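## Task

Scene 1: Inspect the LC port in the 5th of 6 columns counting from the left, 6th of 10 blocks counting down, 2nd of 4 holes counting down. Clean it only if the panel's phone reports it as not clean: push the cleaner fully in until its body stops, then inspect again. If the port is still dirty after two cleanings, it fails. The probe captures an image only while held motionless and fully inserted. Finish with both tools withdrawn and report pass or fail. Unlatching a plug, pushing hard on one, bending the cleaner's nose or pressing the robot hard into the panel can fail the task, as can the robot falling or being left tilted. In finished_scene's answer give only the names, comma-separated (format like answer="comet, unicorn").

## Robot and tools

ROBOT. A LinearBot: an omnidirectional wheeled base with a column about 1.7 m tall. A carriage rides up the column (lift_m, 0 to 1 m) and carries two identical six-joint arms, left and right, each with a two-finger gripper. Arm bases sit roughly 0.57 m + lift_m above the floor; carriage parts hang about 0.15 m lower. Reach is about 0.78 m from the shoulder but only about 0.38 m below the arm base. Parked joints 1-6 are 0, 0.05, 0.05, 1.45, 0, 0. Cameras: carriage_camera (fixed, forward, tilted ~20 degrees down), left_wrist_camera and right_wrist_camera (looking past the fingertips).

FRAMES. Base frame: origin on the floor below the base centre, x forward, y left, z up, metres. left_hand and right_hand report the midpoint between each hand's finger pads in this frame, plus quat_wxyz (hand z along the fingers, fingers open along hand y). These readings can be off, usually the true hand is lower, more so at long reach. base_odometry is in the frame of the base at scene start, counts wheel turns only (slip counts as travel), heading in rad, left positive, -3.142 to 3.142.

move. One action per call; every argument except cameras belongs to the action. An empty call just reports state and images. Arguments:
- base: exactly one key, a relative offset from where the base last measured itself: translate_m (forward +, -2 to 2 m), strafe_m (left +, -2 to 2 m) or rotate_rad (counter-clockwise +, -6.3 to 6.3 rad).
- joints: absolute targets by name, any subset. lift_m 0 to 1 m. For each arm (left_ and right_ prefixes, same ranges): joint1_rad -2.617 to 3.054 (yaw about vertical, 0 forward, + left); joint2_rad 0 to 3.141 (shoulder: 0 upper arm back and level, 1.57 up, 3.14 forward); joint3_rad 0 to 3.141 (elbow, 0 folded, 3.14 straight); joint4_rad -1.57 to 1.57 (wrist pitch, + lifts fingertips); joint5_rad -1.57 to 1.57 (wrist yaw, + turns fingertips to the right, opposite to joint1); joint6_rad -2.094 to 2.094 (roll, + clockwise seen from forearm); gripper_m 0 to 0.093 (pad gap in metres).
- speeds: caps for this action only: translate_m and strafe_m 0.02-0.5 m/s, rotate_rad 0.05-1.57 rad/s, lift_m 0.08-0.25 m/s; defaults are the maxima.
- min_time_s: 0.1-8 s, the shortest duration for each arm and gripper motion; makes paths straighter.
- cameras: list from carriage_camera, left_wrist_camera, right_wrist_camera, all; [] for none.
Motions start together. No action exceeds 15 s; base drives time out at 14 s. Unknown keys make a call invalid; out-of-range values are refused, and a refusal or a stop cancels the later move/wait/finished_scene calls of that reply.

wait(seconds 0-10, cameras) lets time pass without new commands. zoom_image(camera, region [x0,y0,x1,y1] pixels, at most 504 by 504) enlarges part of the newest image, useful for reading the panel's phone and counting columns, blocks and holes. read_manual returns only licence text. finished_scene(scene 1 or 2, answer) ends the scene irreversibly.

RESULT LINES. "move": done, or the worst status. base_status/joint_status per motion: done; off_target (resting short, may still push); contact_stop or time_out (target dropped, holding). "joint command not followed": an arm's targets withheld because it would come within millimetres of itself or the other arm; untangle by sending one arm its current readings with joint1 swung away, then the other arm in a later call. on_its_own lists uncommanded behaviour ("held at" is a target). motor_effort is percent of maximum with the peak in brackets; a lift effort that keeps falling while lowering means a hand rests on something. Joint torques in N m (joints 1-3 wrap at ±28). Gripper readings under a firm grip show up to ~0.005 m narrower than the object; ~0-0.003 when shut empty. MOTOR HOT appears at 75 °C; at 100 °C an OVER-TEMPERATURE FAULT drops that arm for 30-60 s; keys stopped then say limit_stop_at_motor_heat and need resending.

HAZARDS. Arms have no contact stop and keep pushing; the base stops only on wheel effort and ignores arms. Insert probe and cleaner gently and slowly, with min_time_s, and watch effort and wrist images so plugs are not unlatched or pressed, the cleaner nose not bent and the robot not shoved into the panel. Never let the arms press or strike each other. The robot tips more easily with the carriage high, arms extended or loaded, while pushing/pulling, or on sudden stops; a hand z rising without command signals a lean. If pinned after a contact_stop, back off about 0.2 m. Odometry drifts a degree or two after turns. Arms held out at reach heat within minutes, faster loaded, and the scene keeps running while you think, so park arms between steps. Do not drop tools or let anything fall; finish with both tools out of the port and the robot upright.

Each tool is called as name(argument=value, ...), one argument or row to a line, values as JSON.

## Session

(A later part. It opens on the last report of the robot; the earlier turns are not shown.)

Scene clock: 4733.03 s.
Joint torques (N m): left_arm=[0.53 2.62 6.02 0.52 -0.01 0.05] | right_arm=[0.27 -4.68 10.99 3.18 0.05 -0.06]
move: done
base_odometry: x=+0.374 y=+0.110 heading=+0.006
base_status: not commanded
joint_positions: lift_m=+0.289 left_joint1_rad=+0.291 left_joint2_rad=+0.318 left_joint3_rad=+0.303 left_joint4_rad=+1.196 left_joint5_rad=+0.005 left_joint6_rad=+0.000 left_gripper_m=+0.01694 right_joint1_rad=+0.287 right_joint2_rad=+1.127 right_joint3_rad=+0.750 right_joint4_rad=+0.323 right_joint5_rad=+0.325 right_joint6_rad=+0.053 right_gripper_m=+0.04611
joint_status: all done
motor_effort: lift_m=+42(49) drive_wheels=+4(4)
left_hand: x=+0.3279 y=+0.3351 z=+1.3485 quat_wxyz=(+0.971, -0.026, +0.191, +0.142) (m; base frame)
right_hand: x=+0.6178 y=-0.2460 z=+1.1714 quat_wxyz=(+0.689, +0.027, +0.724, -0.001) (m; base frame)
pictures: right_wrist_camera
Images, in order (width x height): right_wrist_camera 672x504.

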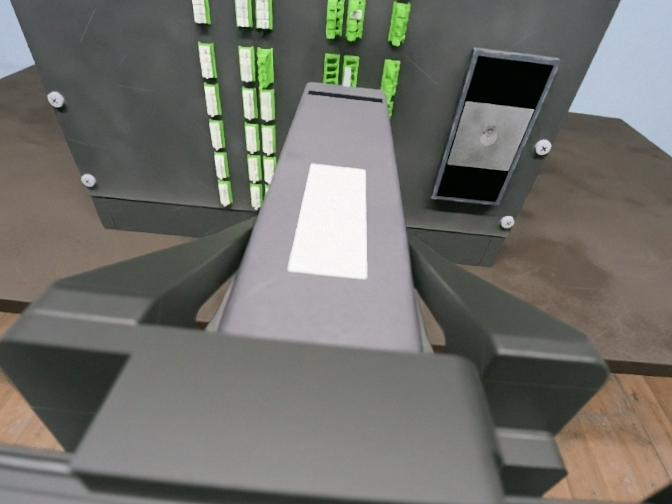

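move(
  joints={"lift_m": 0.2855},
  speeds={"lift_m": 0.08},
  cameras=["right_wrist_camera"],
)

zoom_image(
  camera="right_wrist_camera",
  region=[335, 50, 365, 80],
)

Scene clock: 4772.60 s.
Joint torques (N m): left_arm=[0.53 2.69 6.12 0.47 -0.02 0.05] | right_arm=[0.34 -4.71 10.99 3.21 0.04 -0.06]
move: done
base_odometry: x=+0.374 y=+0.110 heading=+0.006
base_status: not commanded
joint_positions: lift_m=+0.286 left_joint1_rad=+0.291 left_joint2_rad=+0.317 left_joint3_rad=+0.302 left_joint4_rad=+1.196 left_joint5_rad=+0.005 left_joint6_rad=+0.000 left_gripper_m=+0.01694 right_joint1_rad=+0.287 right_joint2_rad=+1.127 right_joint3_rad=+0.751 right_joint4_rad=+0.320 right_joint5_rad=+0.325 right_joint6_rad=+0.053 right_gripper_m=+0.04611
joint_status: all done
motor_effort: lift_m=+39(40) drive_wheels=+2(5)
left_hand: x=+0.3279 y=+0.3351 z=+1.3449 quat_wxyz=(+0.971, -0.026, +0.192, +0.142) (m; base frame)
right_hand: x=+0.6178 y=-0.2460 z=+1.1680 quat_wxyz=(+0.688, +0.027, +0.725, -0.001) (m; base frame)
pictures: right_wrist_camera
Images, in order (width x height): right_wrist_camera 672x504.

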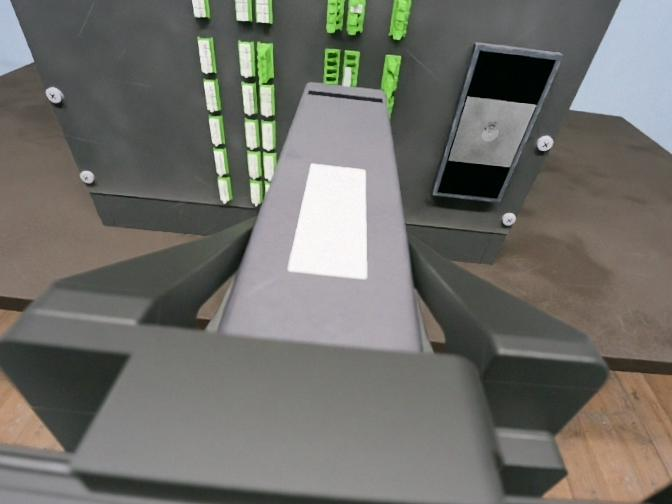

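Scaled by 16.800 from the camera's 672x504 image, which has a finer 960x720 frame.

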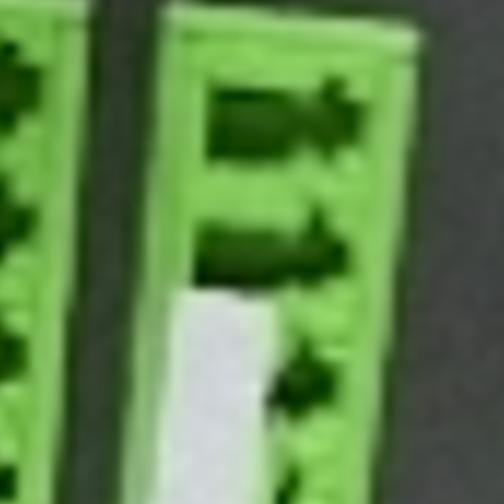

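move(
  base={"translate_m": 0.006},
  speeds={"translate_m": 0.02, "lift_m": 0.08},
  joints={"lift_m": 0.2865},
  cameras=["right_wrist_camera"],
)

zoom_image(
  camera="right_wrist_camera",
  region=[335, 50, 365, 80],
)

Scene clock: 4784.00 s.
Joint torques (N m): left_arm=[0.66 2.77 6.16 0.55 -0.01 0.05] | right_arm=[0.32 -4.7 10.99 3.21 0.06 -0.08]
move: done
base_odometry: x=+0.380 y=+0.110 heading=+0.007
base_status: done
joint_positions: lift_m=+0.286 left_joint1_rad=+0.291 left_joint2_rad=+0.316 left_joint3_rad=+0.302 left_joint4_rad=+1.198 left_joint5_rad=+0.004 left_joint6_rad=+0.000 left_gripper_m=+0.01694 right_joint1_rad=+0.287 right_joint2_rad=+1.127 right_joint3_rad=+0.751 right_joint4_rad=+0.321 right_joint5_rad=+0.325 right_joint6_rad=+0.053 right_gripper_m=+0.04611
joint_status: all done
motor_effort: lift_m=+42(47) drive_wheels=-1(9)
left_hand: x=+0.3275 y=+0.3351 z=+1.3457 quat_wxyz=(+0.971, -0.026, +0.191, +0.142) (m; base frame)
right_hand: x=+0.6178 y=-0.2460 z=+1.1690 quat_wxyz=(+0.689, +0.027, +0.724, -0.001) (m; base frame)
pictures: right_wrist_camera
Images, in order (width x height): right_wrist_camera 672x504.

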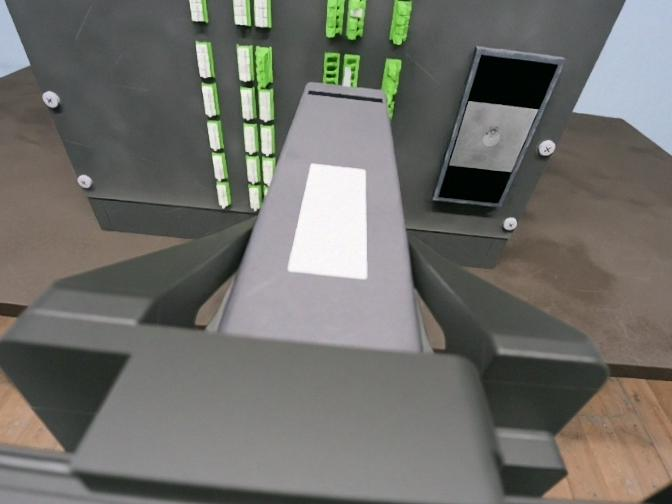

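Scaled by 16.800 from the camera's 672x504 image, which has a finer 960x720 frame.

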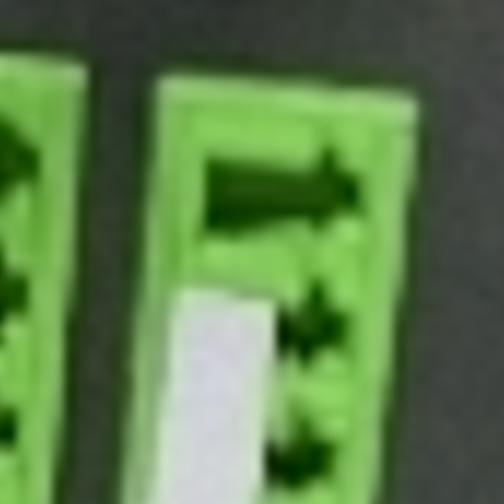

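move(
  base={"translate_m": 0.002},
  speeds={"translate_m": 0.02, "lift_m": 0.08},
  joints={"lift_m": 0.2858},
  cameras=["right_wrist_camera"],
)

zoom_image(
  camera="right_wrist_camera",
  region=[335, 50, 365, 80],
)

Scene clock: 4795.57 s.
Joint torques (N m): left_arm=[0.53 2.76 6.17 0.53 -0.01 0.05] | right_arm=[0.28 -4.67 10.97 3.15 0.05 -0.09]
move: done
base_odometry: x=+0.382 y=+0.110 heading=+0.007
base_status: done
joint_positions: lift_m=+0.286 left_joint1_rad=+0.291 left_joint2_rad=+0.316 left_joint3_rad=+0.302 left_joint4_rad=+1.197 left_joint5_rad=+0.004 left_joint6_rad=+0.000 left_gripper_m=+0.01694 right_joint1_rad=+0.287 right_joint2_rad=+1.127 right_joint3_rad=+0.751 right_joint4_rad=+0.321 right_joint5_rad=+0.325 right_joint6_rad=+0.053 right_gripper_m=+0.04611
joint_status: all done
motor_effort: lift_m=+38(39) drive_wheels=-1(7)
left_hand: x=+0.3275 y=+0.3352 z=+1.3452 quat_wxyz=(+0.971, -0.026, +0.191, +0.142) (m; base frame)
right_hand: x=+0.6178 y=-0.2460 z=+1.1686 quat_wxyz=(+0.689, +0.027, +0.724, -0.001) (m; base frame)
pictures: right_wrist_camera
Images, in order (width x height): right_wrist_camera 672x504.

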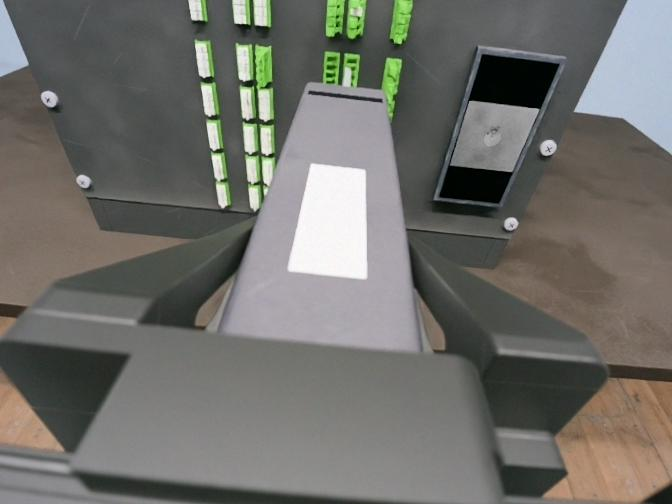

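Scaled by 16.800 from the camera's 672x504 image, which has a finer 960x720 frame.

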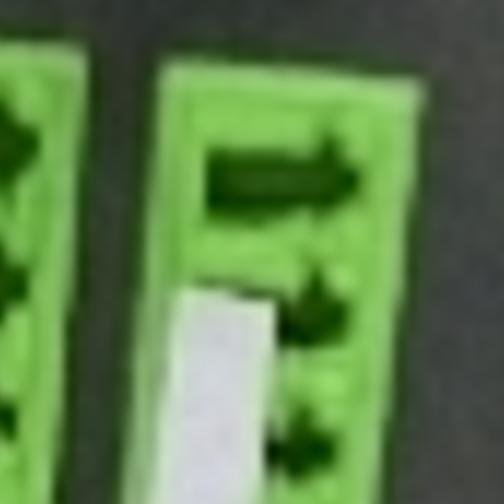

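zoom_image(
  camera="right_wrist_camera",
  region=[342, 54, 360, 72],
)

Scaled by 28.000 from the camera's 672x504 image, which has a finer 960x720 frame.

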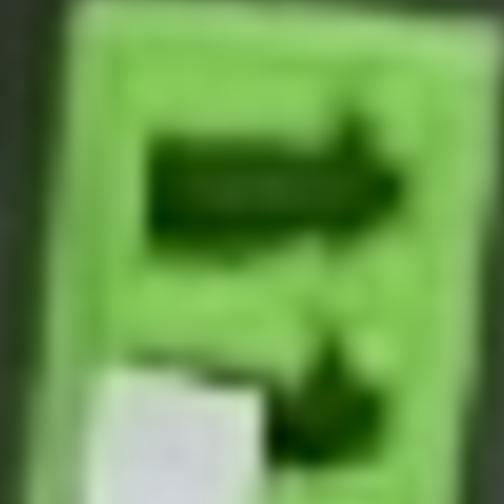

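move(
  base={"translate_m": -0.003},
  speeds={"translate_m": 0.02},
  cameras=[],
)

move(
  base={"strafe_m": -0.005},
  speeds={"strafe_m": 0.02},
  cameras=[],
)

move(
  base={"strafe_m": 0.004},
  speeds={"strafe_m": 0.02},
  cameras=["right_wrist_camera"],
)

zoom_image(
  camera="right_wrist_camera",
  region=[342, 54, 360, 72],
)

Scene clock: 4830.63 s.
Joint torques (N m): left_arm=[0.53 2.76 6.16 0.5 -0.05 0.05] | right_arm=[0.31 -4.74 11.02 3.16 0.03 -0.05]
move: done
base_odometry: x=+0.379 y=+0.110 heading=+0.007
base_status: done
joint_positions: lift_m=+0.286 left_joint1_rad=+0.291 left_joint2_rad=+0.316 left_joint3_rad=+0.302 left_joint4_rad=+1.197 left_joint5_rad=+0.004 left_joint6_rad=+0.000 left_gripper_m=+0.01694 right_joint1_rad=+0.287 right_joint2_rad=+1.127 right_joint3_rad=+0.751 right_joint4_rad=+0.321 right_joint5_rad=+0.325 right_joint6_rad=+0.053 right_gripper_m=+0.04611
joint_status: not commanded
motor_effort: lift_m=+37(39) drive_wheels=-3(9)
left_hand: x=+0.3275 y=+0.3352 z=+1.3452 quat_wxyz=(+0.971, -0.026, +0.191, +0.142) (m; base frame)
right_hand: x=+0.6178 y=-0.2460 z=+1.1686 quat_wxyz=(+0.689, +0.027, +0.724, -0.001) (m; base frame)
pictures: none
No camera images: "cameras" was empty.

Scene clock: 4831.37 s.
Joint torques (N m): left_arm=[0.58 2.77 6.17 0.49 -0.03 0.05] | right_arm=[0.21 -4.71 11.1 3.2 0.02 -0.08]
move: done
base_odometry: x=+0.379 y=+0.105 heading=+0.007
base_status: done
joint_positions: lift_m=+0.286 left_joint1_rad=+0.291 left_joint2_rad=+0.316 left_joint3_rad=+0.302 left_joint4_rad=+1.197 left_joint5_rad=+0.002 left_joint6_rad=+0.000 left_gripper_m=+0.01694 right_joint1_rad=+0.287 right_joint2_rad=+1.127 right_joint3_rad=+0.751 right_joint4_rad=+0.321 right_joint5_rad=+0.326 right_joint6_rad=+0.053 right_gripper_m=+0.04611
joint_status: not commanded
motor_effort: lift_m=+37(38) drive_wheels=+3(6)
left_hand: x=+0.3275 y=+0.3354 z=+1.3452 quat_wxyz=(+0.971, -0.027, +0.191, +0.142) (m; base frame)
right_hand: x=+0.6178 y=-0.2461 z=+1.1686 quat_wxyz=(+0.689, +0.027, +0.724, -0.001) (m; base frame)
pictures: none
No camera images: "cameras" was empty.

Scene clock: 4831.97 s.
Joint torques (N m): left_arm=[0.57 2.84 6.16 0.5 0.01 0.05] | right_arm=[0.31 -4.59 11.04 3.2 0.02 -0.07]
move: done
base_odometry: x=+0.379 y=+0.109 heading=+0.007
base_status: done
joint_positions: lift_m=+0.286 left_joint1_rad=+0.291 left_joint2_rad=+0.316 left_joint3_rad=+0.302 left_joint4_rad=+1.198 left_joint5_rad=+0.001 left_joint6_rad=+0.000 left_gripper_m=+0.01694 right_joint1_rad=+0.287 right_joint2_rad=+1.127 right_joint3_rad=+0.751 right_joint4_rad=+0.321 right_joint5_rad=+0.326 right_joint6_rad=+0.053 right_gripper_m=+0.04611
joint_status: not commanded
motor_effort: lift_m=+37(39) drive_wheels=-6(8)
left_hand: x=+0.3273 y=+0.3356 z=+1.3453 quat_wxyz=(+0.971, -0.027, +0.191, +0.142) (m; base frame)
right_hand: x=+0.6178 y=-0.2461 z=+1.1686 quat_wxyz=(+0.689, +0.027, +0.724, -0.001) (m; base frame)
pictures: right_wrist_camera
Images, in order (width x height): right_wrist_camera 672x504.

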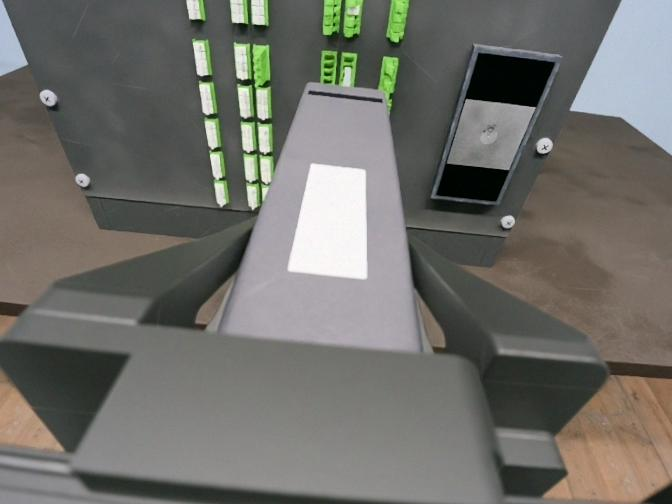

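Scaled by 28.000 from the camera's 672x504 image, which has a finer 960x720 frame.

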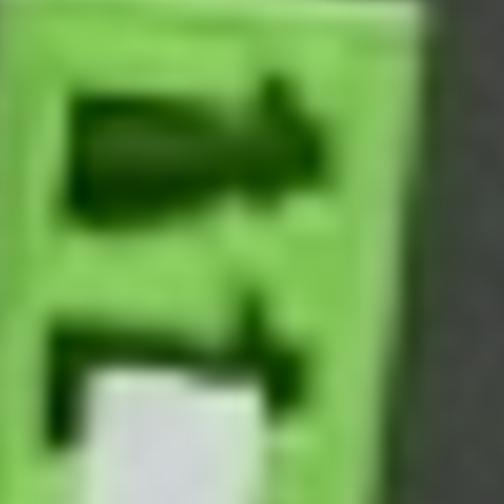

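move(
  base={"strafe_m": 0.003},
  speeds={"strafe_m": 0.02},
  cameras=["right_wrist_camera"],
)

zoom_image(
  camera="right_wrist_camera",
  region=[342, 54, 360, 72],
)

Scene clock: 4839.27 s.
Joint torques (N m): left_arm=[0.49 2.89 6.16 0.47 -0.01 0.05] | right_arm=[0.03 -4.67 10.97 3.16 -0.01 -0.08]
move: done
base_odometry: x=+0.379 y=+0.111 heading=+0.006
base_status: done
joint_positions: lift_m=+0.286 left_joint1_rad=+0.292 left_joint2_rad=+0.316 left_joint3_rad=+0.302 left_joint4_rad=+1.198 left_joint5_rad=+0.001 left_joint6_rad=+0.000 left_gripper_m=+0.01694 right_joint1_rad=+0.289 right_joint2_rad=+1.127 right_joint3_rad=+0.751 right_joint4_rad=+0.321 right_joint5_rad=+0.329 right_joint6_rad=+0.053 right_gripper_m=+0.04611
joint_status: not commanded
motor_effort: lift_m=+38(39) drive_wheels=-7(10)
left_hand: x=+0.3273 y=+0.3357 z=+1.3453 quat_wxyz=(+0.971, -0.027, +0.191, +0.143) (m; base frame)
right_hand: x=+0.6177 y=-0.2459 z=+1.1686 quat_wxyz=(+0.689, +0.028, +0.724, -0.002) (m; base frame)
pictures: right_wrist_camera
Images, in order (width x height): right_wrist_camera 672x504.

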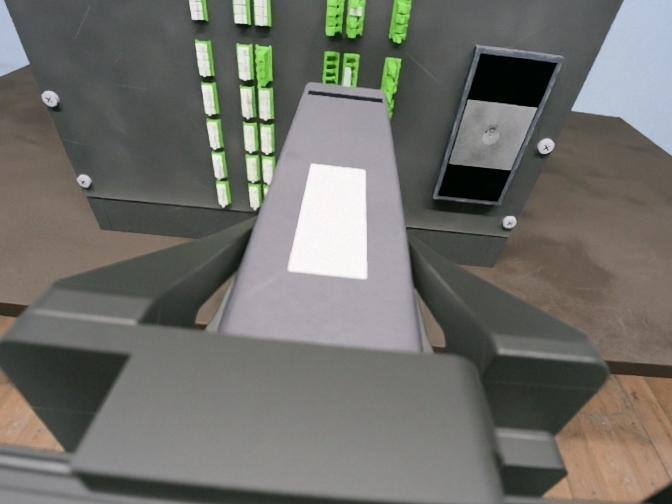

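Scaled by 28.000 from the camera's 672x504 image, which has a finer 960x720 frame.

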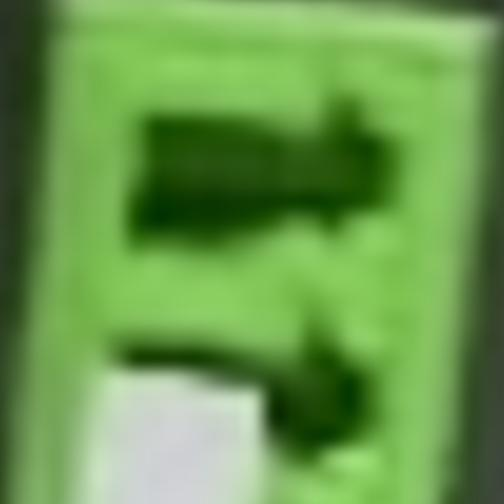

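move(
  base={"translate_m": 0.003},
  speeds={"translate_m": 0.02},
  cameras=["right_wrist_camera"],
)

zoom_image(
  camera="right_wrist_camera",
  region=[342, 54, 360, 72],
)

Scene clock: 4847.17 s.
Joint torques (N m): left_arm=[0.44 2.71 6.19 0.47 0 0.05] | right_arm=[0.08 -4.71 10.93 3.17 -0.03 -0.06]
move: done
base_odometry: x=+0.382 y=+0.111 heading=+0.006
base_status: done
joint_positions: lift_m=+0.286 left_joint1_rad=+0.292 left_joint2_rad=+0.316 left_joint3_rad=+0.302 left_joint4_rad=+1.198 left_joint5_rad=+0.001 left_joint6_rad=+0.000 left_gripper_m=+0.01694 right_joint1_rad=+0.289 right_joint2_rad=+1.127 right_joint3_rad=+0.751 right_joint4_rad=+0.322 right_joint5_rad=+0.329 right_joint6_rad=+0.053 right_gripper_m=+0.04611
joint_status: not commanded
motor_effort: lift_m=+37(38) drive_wheels=-4(11)
left_hand: x=+0.3272 y=+0.3356 z=+1.3453 quat_wxyz=(+0.971, -0.027, +0.190, +0.143) (m; base frame)
right_hand: x=+0.6177 y=-0.2459 z=+1.1687 quat_wxyz=(+0.689, +0.028, +0.724, -0.001) (m; base frame)
pictures: right_wrist_camera
Images, in order (width x height): right_wrist_camera 672x504.

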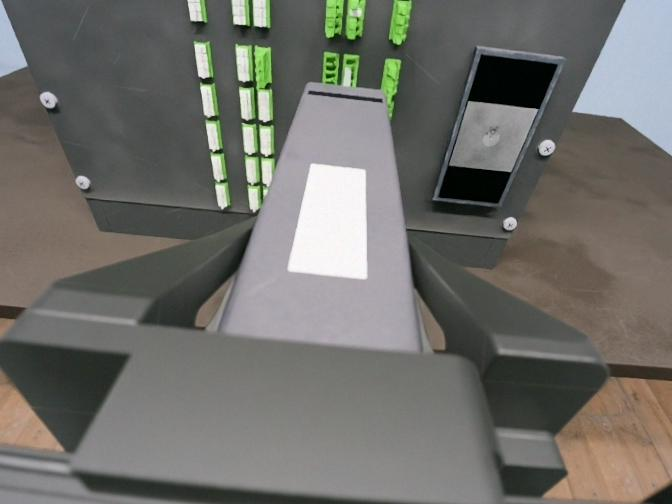

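Scaled by 28.000 from the camera's 672x504 image, which has a finer 960x720 frame.

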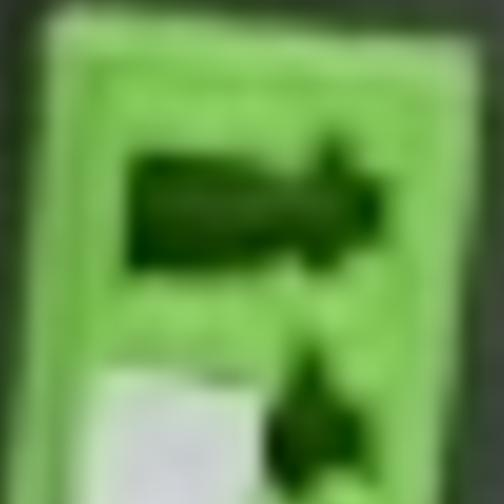

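move(
  base={"translate_m": 0.003},
  speeds={"translate_m": 0.02},
  cameras=["right_wrist_camera"],
)

zoom_image(
  camera="right_wrist_camera",
  region=[342, 54, 360, 72],
)

Scene clock: 4862.10 s.
Joint torques (N m): left_arm=[0.43 2.73 6.05 0.47 -0.03 0.05] | right_arm=[0.13 -4.55 11.1 3.19 -0.05 -0.08]
move: done
base_odometry: x=+0.385 y=+0.111 heading=+0.005
base_status: done
joint_positions: lift_m=+0.286 left_joint1_rad=+0.292 left_joint2_rad=+0.316 left_joint3_rad=+0.302 left_joint4_rad=+1.198 left_joint5_rad=+0.001 left_joint6_rad=+0.000 left_gripper_m=+0.01694 right_joint1_rad=+0.289 right_joint2_rad=+1.126 right_joint3_rad=+0.751 right_joint4_rad=+0.321 right_joint5_rad=+0.332 right_joint6_rad=+0.053 right_gripper_m=+0.04611
joint_status: not commanded
motor_effort: lift_m=+38(38) drive_wheels=+3(10)
left_hand: x=+0.3271 y=+0.3356 z=+1.3453 quat_wxyz=(+0.971, -0.027, +0.190, +0.143) (m; base frame)
right_hand: x=+0.6176 y=-0.2466 z=+1.1685 quat_wxyz=(+0.689, +0.029, +0.724, -0.003) (m; base frame)
pictures: right_wrist_camera
Images, in order (width x height): right_wrist_camera 672x504.

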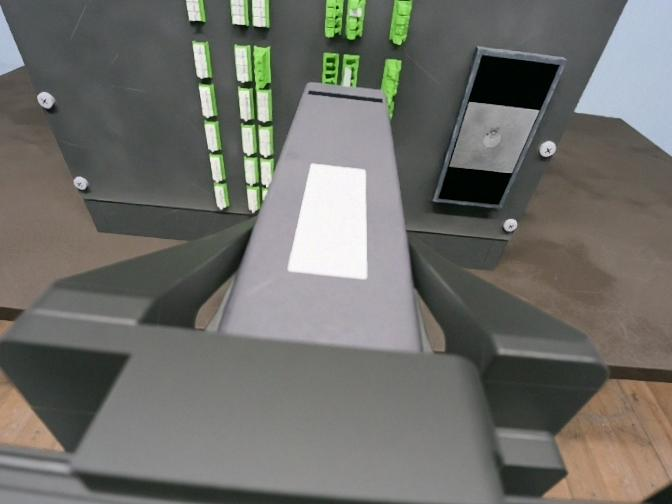

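Scaled by 28.000 from the camera's 672x504 image, which has a finer 960x720 frame.

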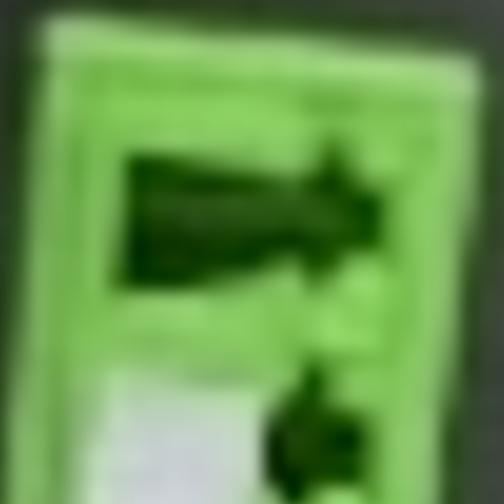

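move(
  base={"translate_m": 0.003},
  speeds={"translate_m": 0.02},
  cameras=["right_wrist_camera"],
)

zoom_image(
  camera="right_wrist_camera",
  region=[342, 54, 360, 72],
)

Scene clock: 4867.77 s.
Joint torques (N m): left_arm=[0.44 2.55 6.16 0.5 0.02 0.05] | right_arm=[0.06 -4.57 10.99 3.2 -0.02 -0.08]
move: done
base_odometry: x=+0.388 y=+0.111 heading=+0.005
base_status: done
joint_positions: lift_m=+0.286 left_joint1_rad=+0.292 left_joint2_rad=+0.316 left_joint3_rad=+0.302 left_joint4_rad=+1.198 left_joint5_rad=+0.001 left_joint6_rad=+0.000 left_gripper_m=+0.01694 right_joint1_rad=+0.289 right_joint2_rad=+1.126 right_joint3_rad=+0.751 right_joint4_rad=+0.321 right_joint5_rad=+0.332 right_joint6_rad=+0.053 right_gripper_m=+0.04611
joint_status: not commanded
motor_effort: lift_m=+38(39) drive_wheels=-5(11)
left_hand: x=+0.3272 y=+0.3356 z=+1.3453 quat_wxyz=(+0.971, -0.027, +0.190, +0.143) (m; base frame)
right_hand: x=+0.6176 y=-0.2466 z=+1.1685 quat_wxyz=(+0.689, +0.029, +0.724, -0.003) (m; base frame)
pictures: right_wrist_camera
Images, in order (width x height): right_wrist_camera 672x504.

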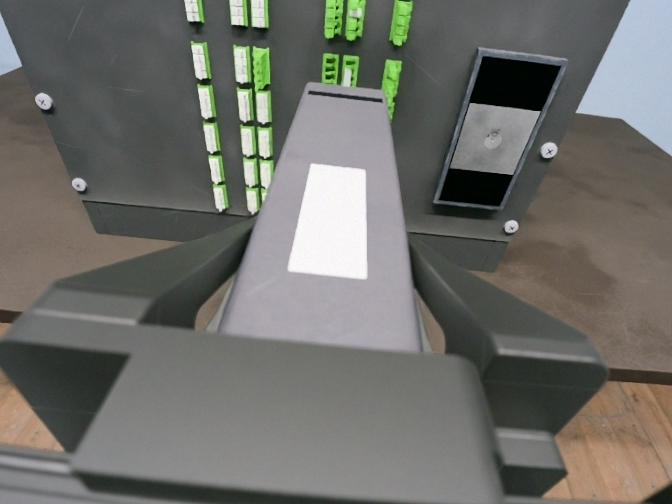

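Scaled by 28.000 from the camera's 672x504 image, which has a finer 960x720 frame.

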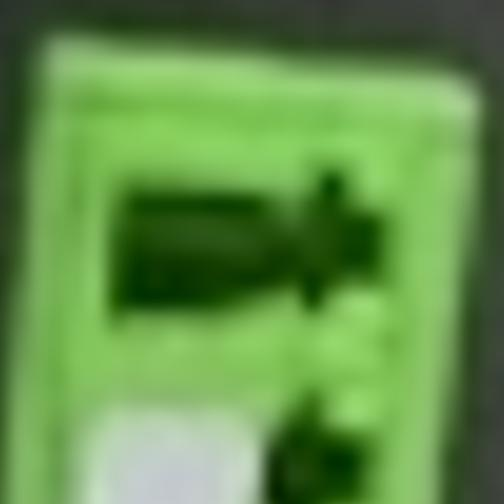

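move(
  base={"translate_m": 0.003},
  speeds={"translate_m": 0.02},
  cameras=["right_wrist_camera"],
)

zoom_image(
  camera="right_wrist_camera",
  region=[342, 54, 360, 72],
)

zoom_image(
  camera="right_wrist_camera",
  region=[430, 40, 580, 220],
)

Scene clock: 4873.97 s.
Joint torques (N m): left_arm=[0.44 2.71 6.39 0.53 0.03 0.05] | right_arm=[0.1 -4.6 11.02 3.23 -0.04 -0.06]
move: done
base_odometry: x=+0.391 y=+0.111 heading=+0.005
base_status: done
joint_positions: lift_m=+0.286 left_joint1_rad=+0.292 left_joint2_rad=+0.316 left_joint3_rad=+0.302 left_joint4_rad=+1.198 left_joint5_rad=+0.001 left_joint6_rad=+0.000 left_gripper_m=+0.01694 right_joint1_rad=+0.289 right_joint2_rad=+1.126 right_joint3_rad=+0.751 right_joint4_rad=+0.321 right_joint5_rad=+0.332 right_joint6_rad=+0.053 right_gripper_m=+0.04611
joint_status: not commanded
motor_effort: lift_m=+38(38) drive_wheels=-4(11)
left_hand: x=+0.3272 y=+0.3356 z=+1.3453 quat_wxyz=(+0.971, -0.027, +0.190, +0.143) (m; base frame)
right_hand: x=+0.6176 y=-0.2466 z=+1.1685 quat_wxyz=(+0.689, +0.029, +0.724, -0.003) (m; base frame)
pictures: right_wrist_camera
Images, in order (width x height): right_wrist_camera 672x504.

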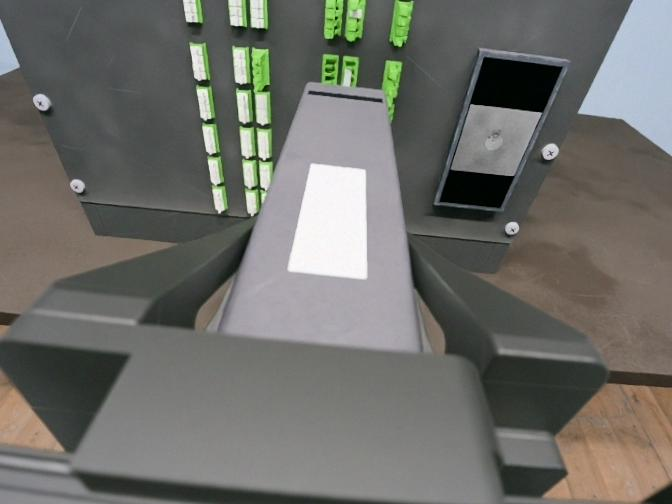

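Scaled by 28.000 from the camera's 672x504 image, which has a finer 960x720 frame.

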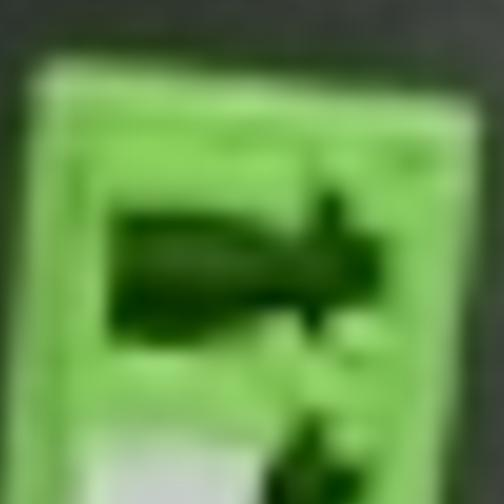

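Scaled by 2.800 from the camera's 672x504 image, which has a finer 960x720 frame.

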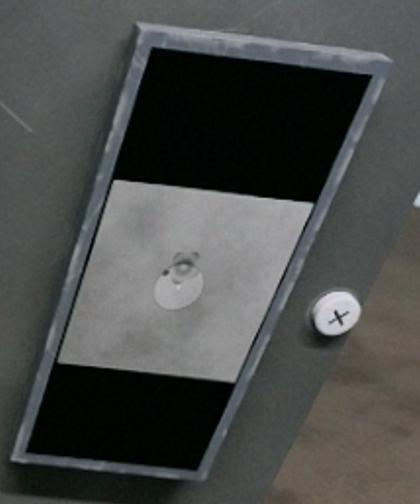

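Inside. Continue 3 mm more plus until the bar appears.

move(
  base={"translate_m": 0.003},
  speeds={"translate_m": 0.02},
  cameras=["right_wrist_camera"],
)

zoom_image(
  camera="right_wrist_camera",
  region=[430, 40, 580, 220],
)

Scene clock: 4878.40 s.
Joint torques (N m): left_arm=[0.44 2.74 5.98 0.48 0.02 0.05] | right_arm=[0.14 -4.56 10.97 3.19 -0.08 -0.06]
move: done
base_odometry: x=+0.394 y=+0.111 heading=+0.004
base_status: done
joint_positions: lift_m=+0.286 left_joint1_rad=+0.292 left_joint2_rad=+0.316 left_joint3_rad=+0.302 left_joint4_rad=+1.198 left_joint5_rad=+0.001 left_joint6_rad=+0.000 left_gripper_m=+0.01694 right_joint1_rad=+0.289 right_joint2_rad=+1.126 right_joint3_rad=+0.751 right_joint4_rad=+0.321 right_joint5_rad=+0.332 right_joint6_rad=+0.053 right_gripper_m=+0.04611
joint_status: not commanded
motor_effort: lift_m=+39(39) drive_wheels=-3(11)
left_hand: x=+0.3272 y=+0.3356 z=+1.3453 quat_wxyz=(+0.971, -0.027, +0.190, +0.143) (m; base frame)
right_hand: x=+0.6176 y=-0.2466 z=+1.1685 quat_wxyz=(+0.689, +0.029, +0.724, -0.003) (m; base frame)
pictures: right_wrist_camera
Images, in order (width x height): right_wrist_camera 672x504.

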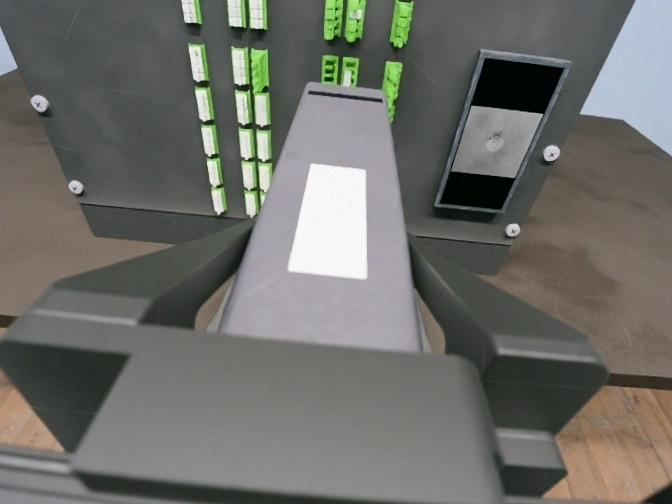

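Scaled by 2.800 from the camera's 672x504 image, which has a finer 960x720 frame.

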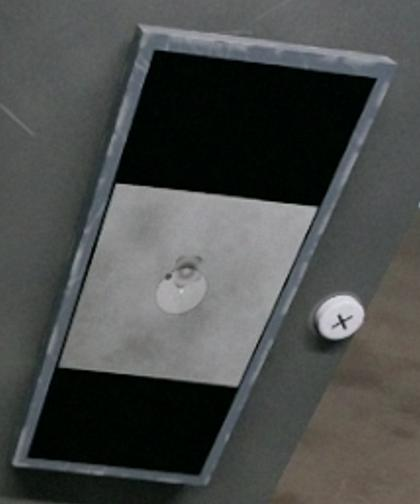

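move(
  base={"translate_m": 0.002},
  speeds={"translate_m": 0.02},
  cameras=["right_wrist_camera"],
)

wait(
  seconds=1.5,
  cameras=["right_wrist_camera"],
)

zoom_image(
  camera="right_wrist_camera",
  region=[430, 40, 580, 220],
)

Scene clock: 4882.83 s.
Joint torques (N m): left_arm=[0.46 2.71 6.24 0.54 0.02 0.05] | right_arm=[0.13 -4.56 11.04 3.22 -0.05 -0.06]
move: done
base_odometry: x=+0.396 y=+0.110 heading=+0.004
base_status: done
joint_positions: lift_m=+0.286 left_joint1_rad=+0.292 left_joint2_rad=+0.316 left_joint3_rad=+0.302 left_joint4_rad=+1.197 left_joint5_rad=+0.001 left_joint6_rad=+0.000 left_gripper_m=+0.01694 right_joint1_rad=+0.289 right_joint2_rad=+1.126 right_joint3_rad=+0.751 right_joint4_rad=+0.321 right_joint5_rad=+0.332 right_joint6_rad=+0.053 right_gripper_m=+0.04611
joint_status: not commanded
motor_effort: lift_m=+37(39) drive_wheels=+0(10)
left_hand: x=+0.3274 y=+0.3357 z=+1.3452 quat_wxyz=(+0.971, -0.027, +0.191, +0.143) (m; base frame)
right_hand: x=+0.6176 y=-0.2466 z=+1.1685 quat_wxyz=(+0.689, +0.029, +0.724, -0.003) (m; base frame)
pictures: right_wrist_camera
Images, in order (width x height): right_wrist_camera 672x504.

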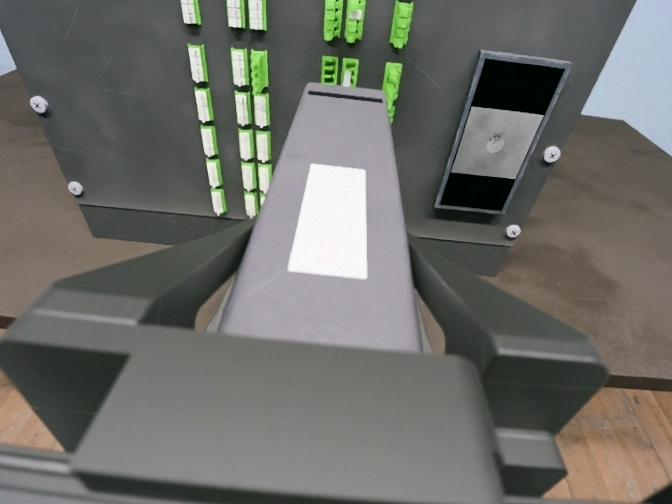

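Scene clock: 4884.33 s.
Joint torques (N m): left_arm=[0.46 2.76 6.16 0.51 0.02 0.05] | right_arm=[0.12 -4.63 11.08 3.22 -0.05 -0.06]
base_odometry: x=+0.396 y=+0.110 heading=+0.004
base_status: done
joint_positions: lift_m=+0.286 left_joint1_rad=+0.292 left_joint2_rad=+0.316 left_joint3_rad=+0.302 left_joint4_rad=+1.197 left_joint5_rad=+0.001 left_joint6_rad=+0.000 left_gripper_m=+0.01694 right_joint1_rad=+0.289 right_joint2_rad=+1.126 right_joint3_rad=+0.751 right_joint4_rad=+0.321 right_joint5_rad=+0.332 right_joint6_rad=+0.053 right_gripper_m=+0.04611
joint_status: not commanded
motor_effort: lift_m=+38(39) drive_wheels=+1(10)
left_hand: x=+0.3274 y=+0.3357 z=+1.3452 quat_wxyz=(+0.971, -0.027, +0.191, +0.143) (m; base frame)
right_hand: x=+0.6176 y=-0.2466 z=+1.1685 quat_wxyz=(+0.689, +0.029, +0.724, -0.003) (m; base frame)
wait: 1.50 s; at rest by 0.27 s
pictures: right_wrist_camera
Images, in order (width x height): right_wrist_camera 672x504.

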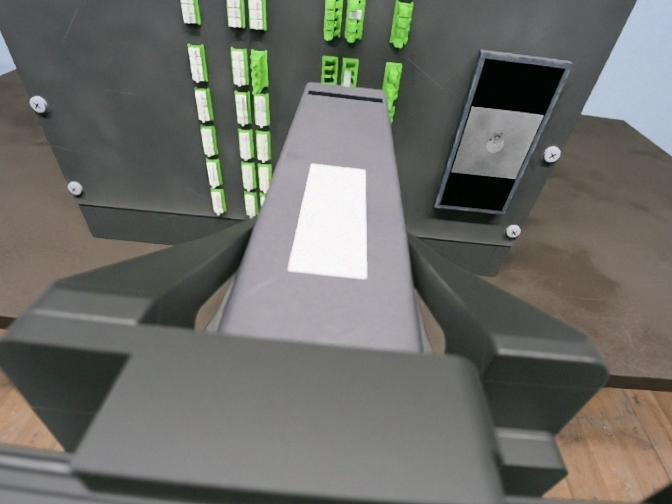

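Scaled by 2.800 from the camera's 672x504 image, which has a finer 960x720 frame.

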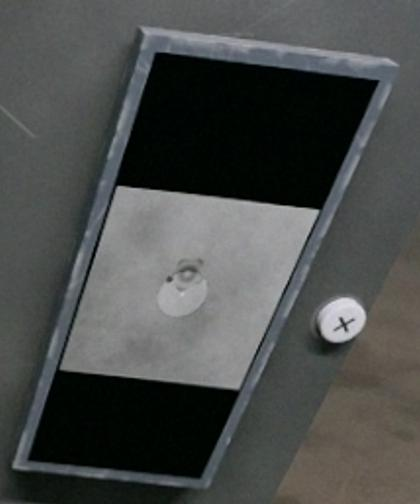

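move(
  base={"translate_m": 0.002},
  speeds={"translate_m": 0.02},
  cameras=[],
)

wait(
  seconds=1.0,
  cameras=["right_wrist_camera"],
)

zoom_image(
  camera="right_wrist_camera",
  region=[430, 40, 580, 220],
)

zoom_image(
  camera="right_wrist_camera",
  region=[342, 54, 360, 72],
)

Scene clock: 4892.40 s.
Joint torques (N m): left_arm=[0.43 2.74 6.16 0.5 0.07 0.05] | right_arm=[-0.03 -4.59 11.03 3.2 -0.05 -0.07]
move: done
base_odometry: x=+0.398 y=+0.110 heading=+0.004
base_status: done
joint_positions: lift_m=+0.286 left_joint1_rad=+0.292 left_joint2_rad=+0.316 left_joint3_rad=+0.302 left_joint4_rad=+1.197 left_joint5_rad=+0.001 left_joint6_rad=+0.000 left_gripper_m=+0.01694 right_joint1_rad=+0.289 right_joint2_rad=+1.126 right_joint3_rad=+0.751 right_joint4_rad=+0.320 right_joint5_rad=+0.332 right_joint6_rad=+0.053 right_gripper_m=+0.04611
joint_status: not commanded
motor_effort: lift_m=+37(38) drive_wheels=+1(11)
left_hand: x=+0.3274 y=+0.3357 z=+1.3452 quat_wxyz=(+0.971, -0.027, +0.191, +0.143) (m; base frame)
right_hand: x=+0.6176 y=-0.2464 z=+1.1685 quat_wxyz=(+0.689, +0.028, +0.725, -0.003) (m; base frame)
pictures: none
No camera images: "cameras" was empty.

Scene clock: 4893.40 s.
Joint torques (N m): left_arm=[0.44 2.77 6.15 0.51 0.02 0.05] | right_arm=[-0.02 -4.68 10.99 3.22 -0.04 -0.09]
base_odometry: x=+0.398 y=+0.110 heading=+0.004
base_status: done
joint_positions: lift_m=+0.286 left_joint1_rad=+0.292 left_joint2_rad=+0.316 left_joint3_rad=+0.302 left_joint4_rad=+1.197 left_joint5_rad=+0.001 left_joint6_rad=+0.000 left_gripper_m=+0.01694 right_joint1_rad=+0.289 right_joint2_rad=+1.126 right_joint3_rad=+0.751 right_joint4_rad=+0.320 right_joint5_rad=+0.332 right_joint6_rad=+0.053 right_gripper_m=+0.04611
joint_status: not commanded
motor_effort: lift_m=+37(38) drive_wheels=+2(11)
left_hand: x=+0.3274 y=+0.3357 z=+1.3452 quat_wxyz=(+0.971, -0.027, +0.191, +0.143) (m; base frame)
right_hand: x=+0.6176 y=-0.2464 z=+1.1685 quat_wxyz=(+0.689, +0.028, +0.725, -0.003) (m; base frame)
wait: 1.00 s; at rest by 0.27 s
pictures: right_wrist_camera
Images, in order (width x height): right_wrist_camera 672x504.

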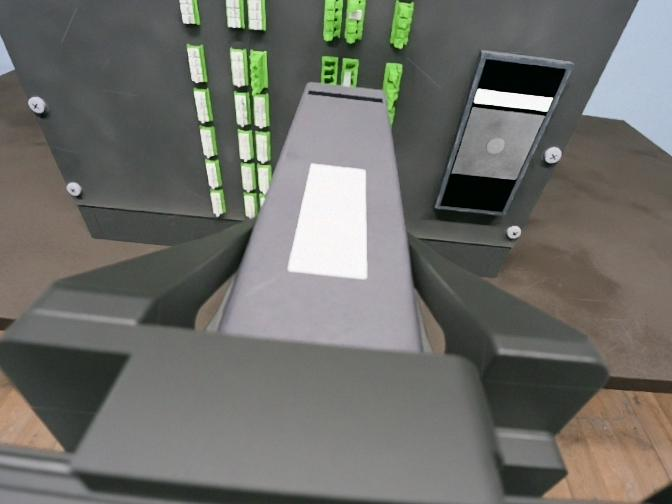

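Scaled by 2.800 from the camera's 672x504 image, which has a finer 960x720 frame.

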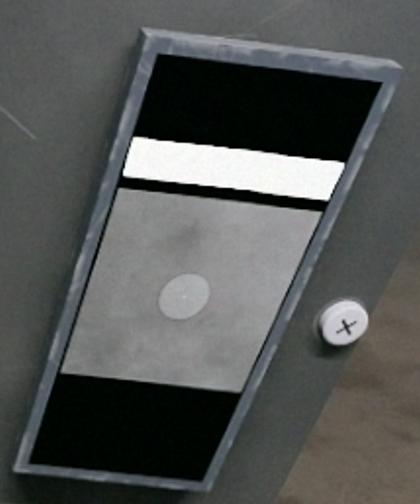

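Scaled by 28.000 from the camera's 672x504 image, which has a finer 960x720 frame.

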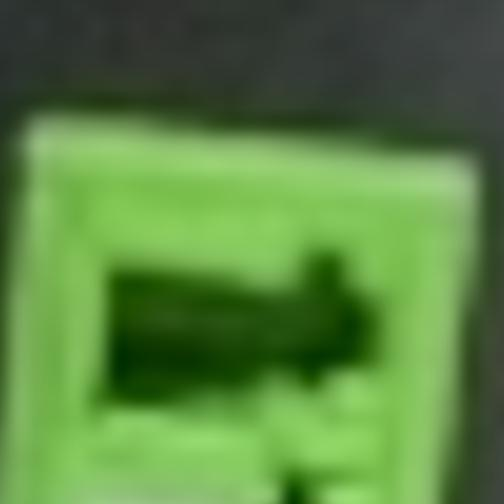

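zoom_image(
  camera="right_wrist_camera",
  region=[452, 105, 552, 185],
)

zoom_image(
  camera="right_wrist_camera",
  region=[480, 130, 512, 162],
)

Scaled by 5.040 from the camera's 672x504 image, which has a finer 960x720 frame.

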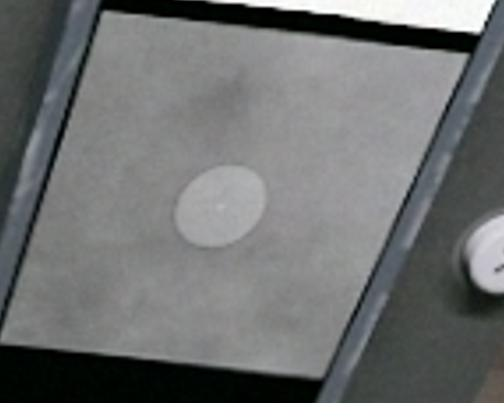

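Scaled by 15.750 from the camera's 672x504 image, which has a finer 960x720 frame.

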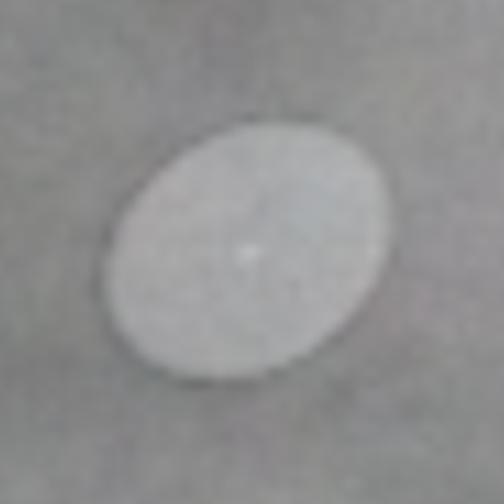

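move(
  base={"translate_m": -0.006},
  speeds={"translate_m": 0.02},
  cameras=[],
)

move(
  base={"translate_m": -0.006},
  speeds={"translate_m": 0.02},
  cameras=[],
)

move(
  base={"translate_m": -0.010},
  speeds={"translate_m": 0.02},
  cameras=["right_wrist_camera"],
)

zoom_image(
  camera="right_wrist_camera",
  region=[310, 40, 400, 100],
)

Scene clock: 4910.63 s.
Joint torques (N m): left_arm=[0.44 2.81 6.16 0.49 0.02 0.05] | right_arm=[0.02 -4.59 10.99 3.18 -0.03 -0.07]
move: done
base_odometry: x=+0.392 y=+0.110 heading=+0.004
base_status: done
joint_positions: lift_m=+0.286 left_joint1_rad=+0.292 left_joint2_rad=+0.316 left_joint3_rad=+0.302 left_joint4_rad=+1.198 left_joint5_rad=+0.001 left_joint6_rad=+0.000 left_gripper_m=+0.01694 right_joint1_rad=+0.289 right_joint2_rad=+1.126 right_joint3_rad=+0.751 right_joint4_rad=+0.320 right_joint5_rad=+0.332 right_joint6_rad=+0.053 right_gripper_m=+0.04611
joint_status: not commanded
motor_effort: lift_m=+39(39) drive_wheels=-3(11)
left_hand: x=+0.3273 y=+0.3357 z=+1.3453 quat_wxyz=(+0.971, -0.028, +0.191, +0.143) (m; base frame)
right_hand: x=+0.6176 y=-0.2464 z=+1.1685 quat_wxyz=(+0.689, +0.028, +0.725, -0.003) (m; base frame)
pictures: none
No camera images: "cameras" was empty.

Scene clock: 4911.43 s.
Joint torques (N m): left_arm=[0.44 2.52 6.09 0.51 0.03 0.05] | right_arm=[0.09 -4.42 10.96 3.22 -0.02 -0.05]
move: done
base_odometry: x=+0.386 y=+0.110 heading=+0.004
base_status: done
joint_positions: lift_m=+0.286 left_joint1_rad=+0.292 left_joint2_rad=+0.316 left_joint3_rad=+0.302 left_joint4_rad=+1.198 left_joint5_rad=+0.001 left_joint6_rad=+0.000 left_gripper_m=+0.01694 right_joint1_rad=+0.289 right_joint2_rad=+1.126 right_joint3_rad=+0.751 right_joint4_rad=+0.320 right_joint5_rad=+0.332 right_joint6_rad=+0.053 right_gripper_m=+0.04611
joint_status: not commanded
motor_effort: lift_m=+38(39) drive_wheels=+1(9)
left_hand: x=+0.3273 y=+0.3357 z=+1.3453 quat_wxyz=(+0.971, -0.028, +0.191, +0.143) (m; base frame)
right_hand: x=+0.6176 y=-0.2464 z=+1.1685 quat_wxyz=(+0.689, +0.028, +0.725, -0.003) (m; base frame)
pictures: none
No camera images: "cameras" was empty.

Scene clock: 4912.43 s.
Joint torques (N m): left_arm=[0.46 2.77 6.16 0.47 0.03 0.05] | right_arm=[0.08 -4.67 10.99 3.18 -0.04 -0.07]
move: done
base_odometry: x=+0.376 y=+0.111 heading=+0.004
base_status: done
joint_positions: lift_m=+0.286 left_joint1_rad=+0.292 left_joint2_rad=+0.316 left_joint3_rad=+0.302 left_joint4_rad=+1.198 left_joint5_rad=+0.001 left_joint6_rad=+0.000 left_gripper_m=+0.01694 right_joint1_rad=+0.289 right_joint2_rad=+1.126 right_joint3_rad=+0.751 right_joint4_rad=+0.322 right_joint5_rad=+0.332 right_joint6_rad=+0.053 right_gripper_m=+0.04611
joint_status: not commanded
motor_effort: lift_m=+37(38) drive_wheels=-5(13)
left_hand: x=+0.3272 y=+0.3357 z=+1.3453 quat_wxyz=(+0.971, -0.028, +0.190, +0.143) (m; base frame)
right_hand: x=+0.6176 y=-0.2464 z=+1.1688 quat_wxyz=(+0.689, +0.029, +0.724, -0.003) (m; base frame)
pictures: right_wrist_camera
Images, in order (width x height): right_wrist_camera 672x504.

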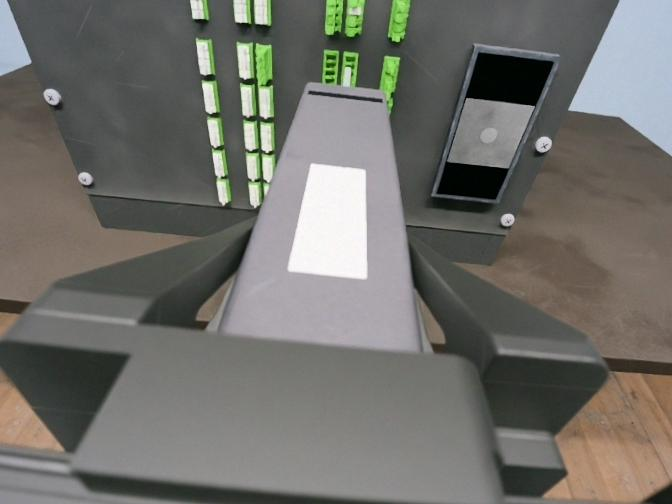

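Scaled by 5.600 from the camera's 672x504 image, which has a finer 960x720 frame.

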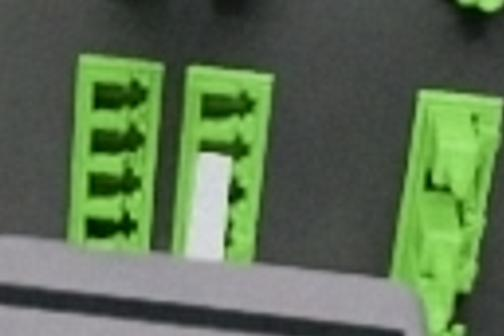

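move(
  base={"translate_m": -0.10},
  speeds={"translate_m": 0.1},
  cameras=["carriage_camera", "right_wrist_camera"],
)

zoom_image(
  camera="carriage_camera",
  region=[150, 0, 550, 400],
)

Scene clock: 4919.23 s.
Joint torques (N m): left_arm=[0.43 2.69 6.16 0.59 0.03 0.05] | right_arm=[0.08 -4.51 11.03 3.2 -0.03 -0.06]
move: done
base_odometry: x=+0.276 y=+0.110 heading=+0.004
base_status: done
joint_positions: lift_m=+0.286 left_joint1_rad=+0.292 left_joint2_rad=+0.316 left_joint3_rad=+0.302 left_joint4_rad=+1.197 left_joint5_rad=+0.001 left_joint6_rad=+0.000 left_gripper_m=+0.01694 right_joint1_rad=+0.289 right_joint2_rad=+1.126 right_joint3_rad=+0.751 right_joint4_rad=+0.322 right_joint5_rad=+0.332 right_joint6_rad=+0.053 right_gripper_m=+0.04611
joint_status: not commanded
motor_effort: lift_m=+38(39) drive_wheels=-1(15)
left_hand: x=+0.3274 y=+0.3358 z=+1.3452 quat_wxyz=(+0.971, -0.028, +0.191, +0.143) (m; base frame)
right_hand: x=+0.6176 y=-0.2464 z=+1.1688 quat_wxyz=(+0.689, +0.029, +0.724, -0.003) (m; base frame)
pictures: carriage_camera, right_wrist_camera
Images, in order (width x height): carriage_camera 672x504, right_wrist_camera 672x504.

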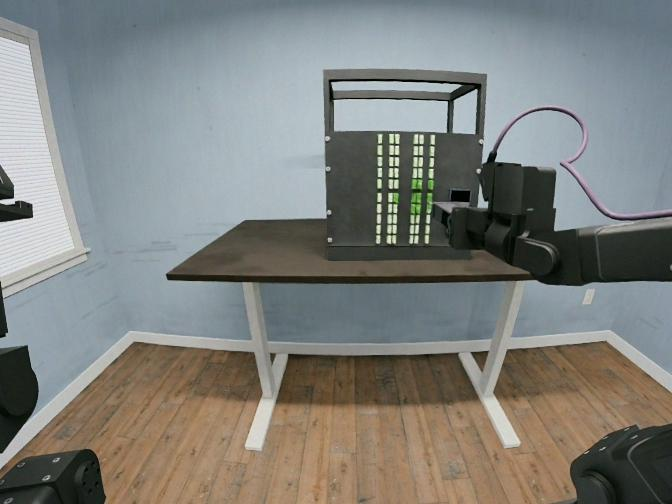

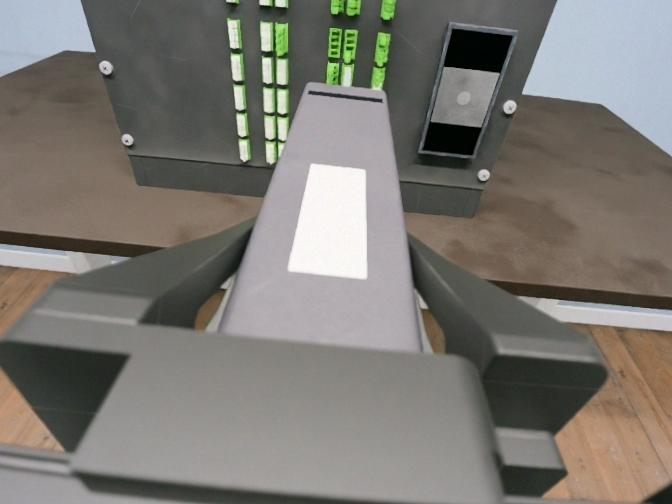

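Scaled by 1.260 from the camera's 672x504 image, which has a finer 960x720 frame.

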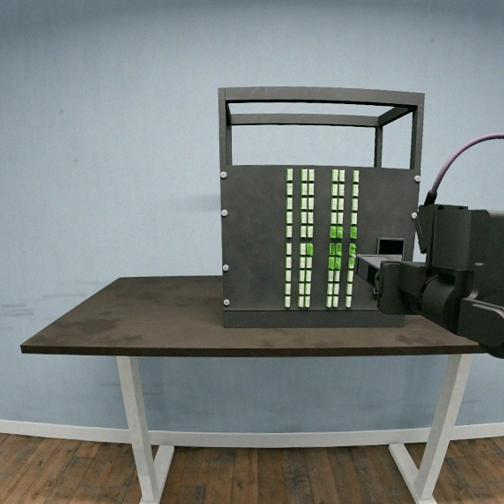

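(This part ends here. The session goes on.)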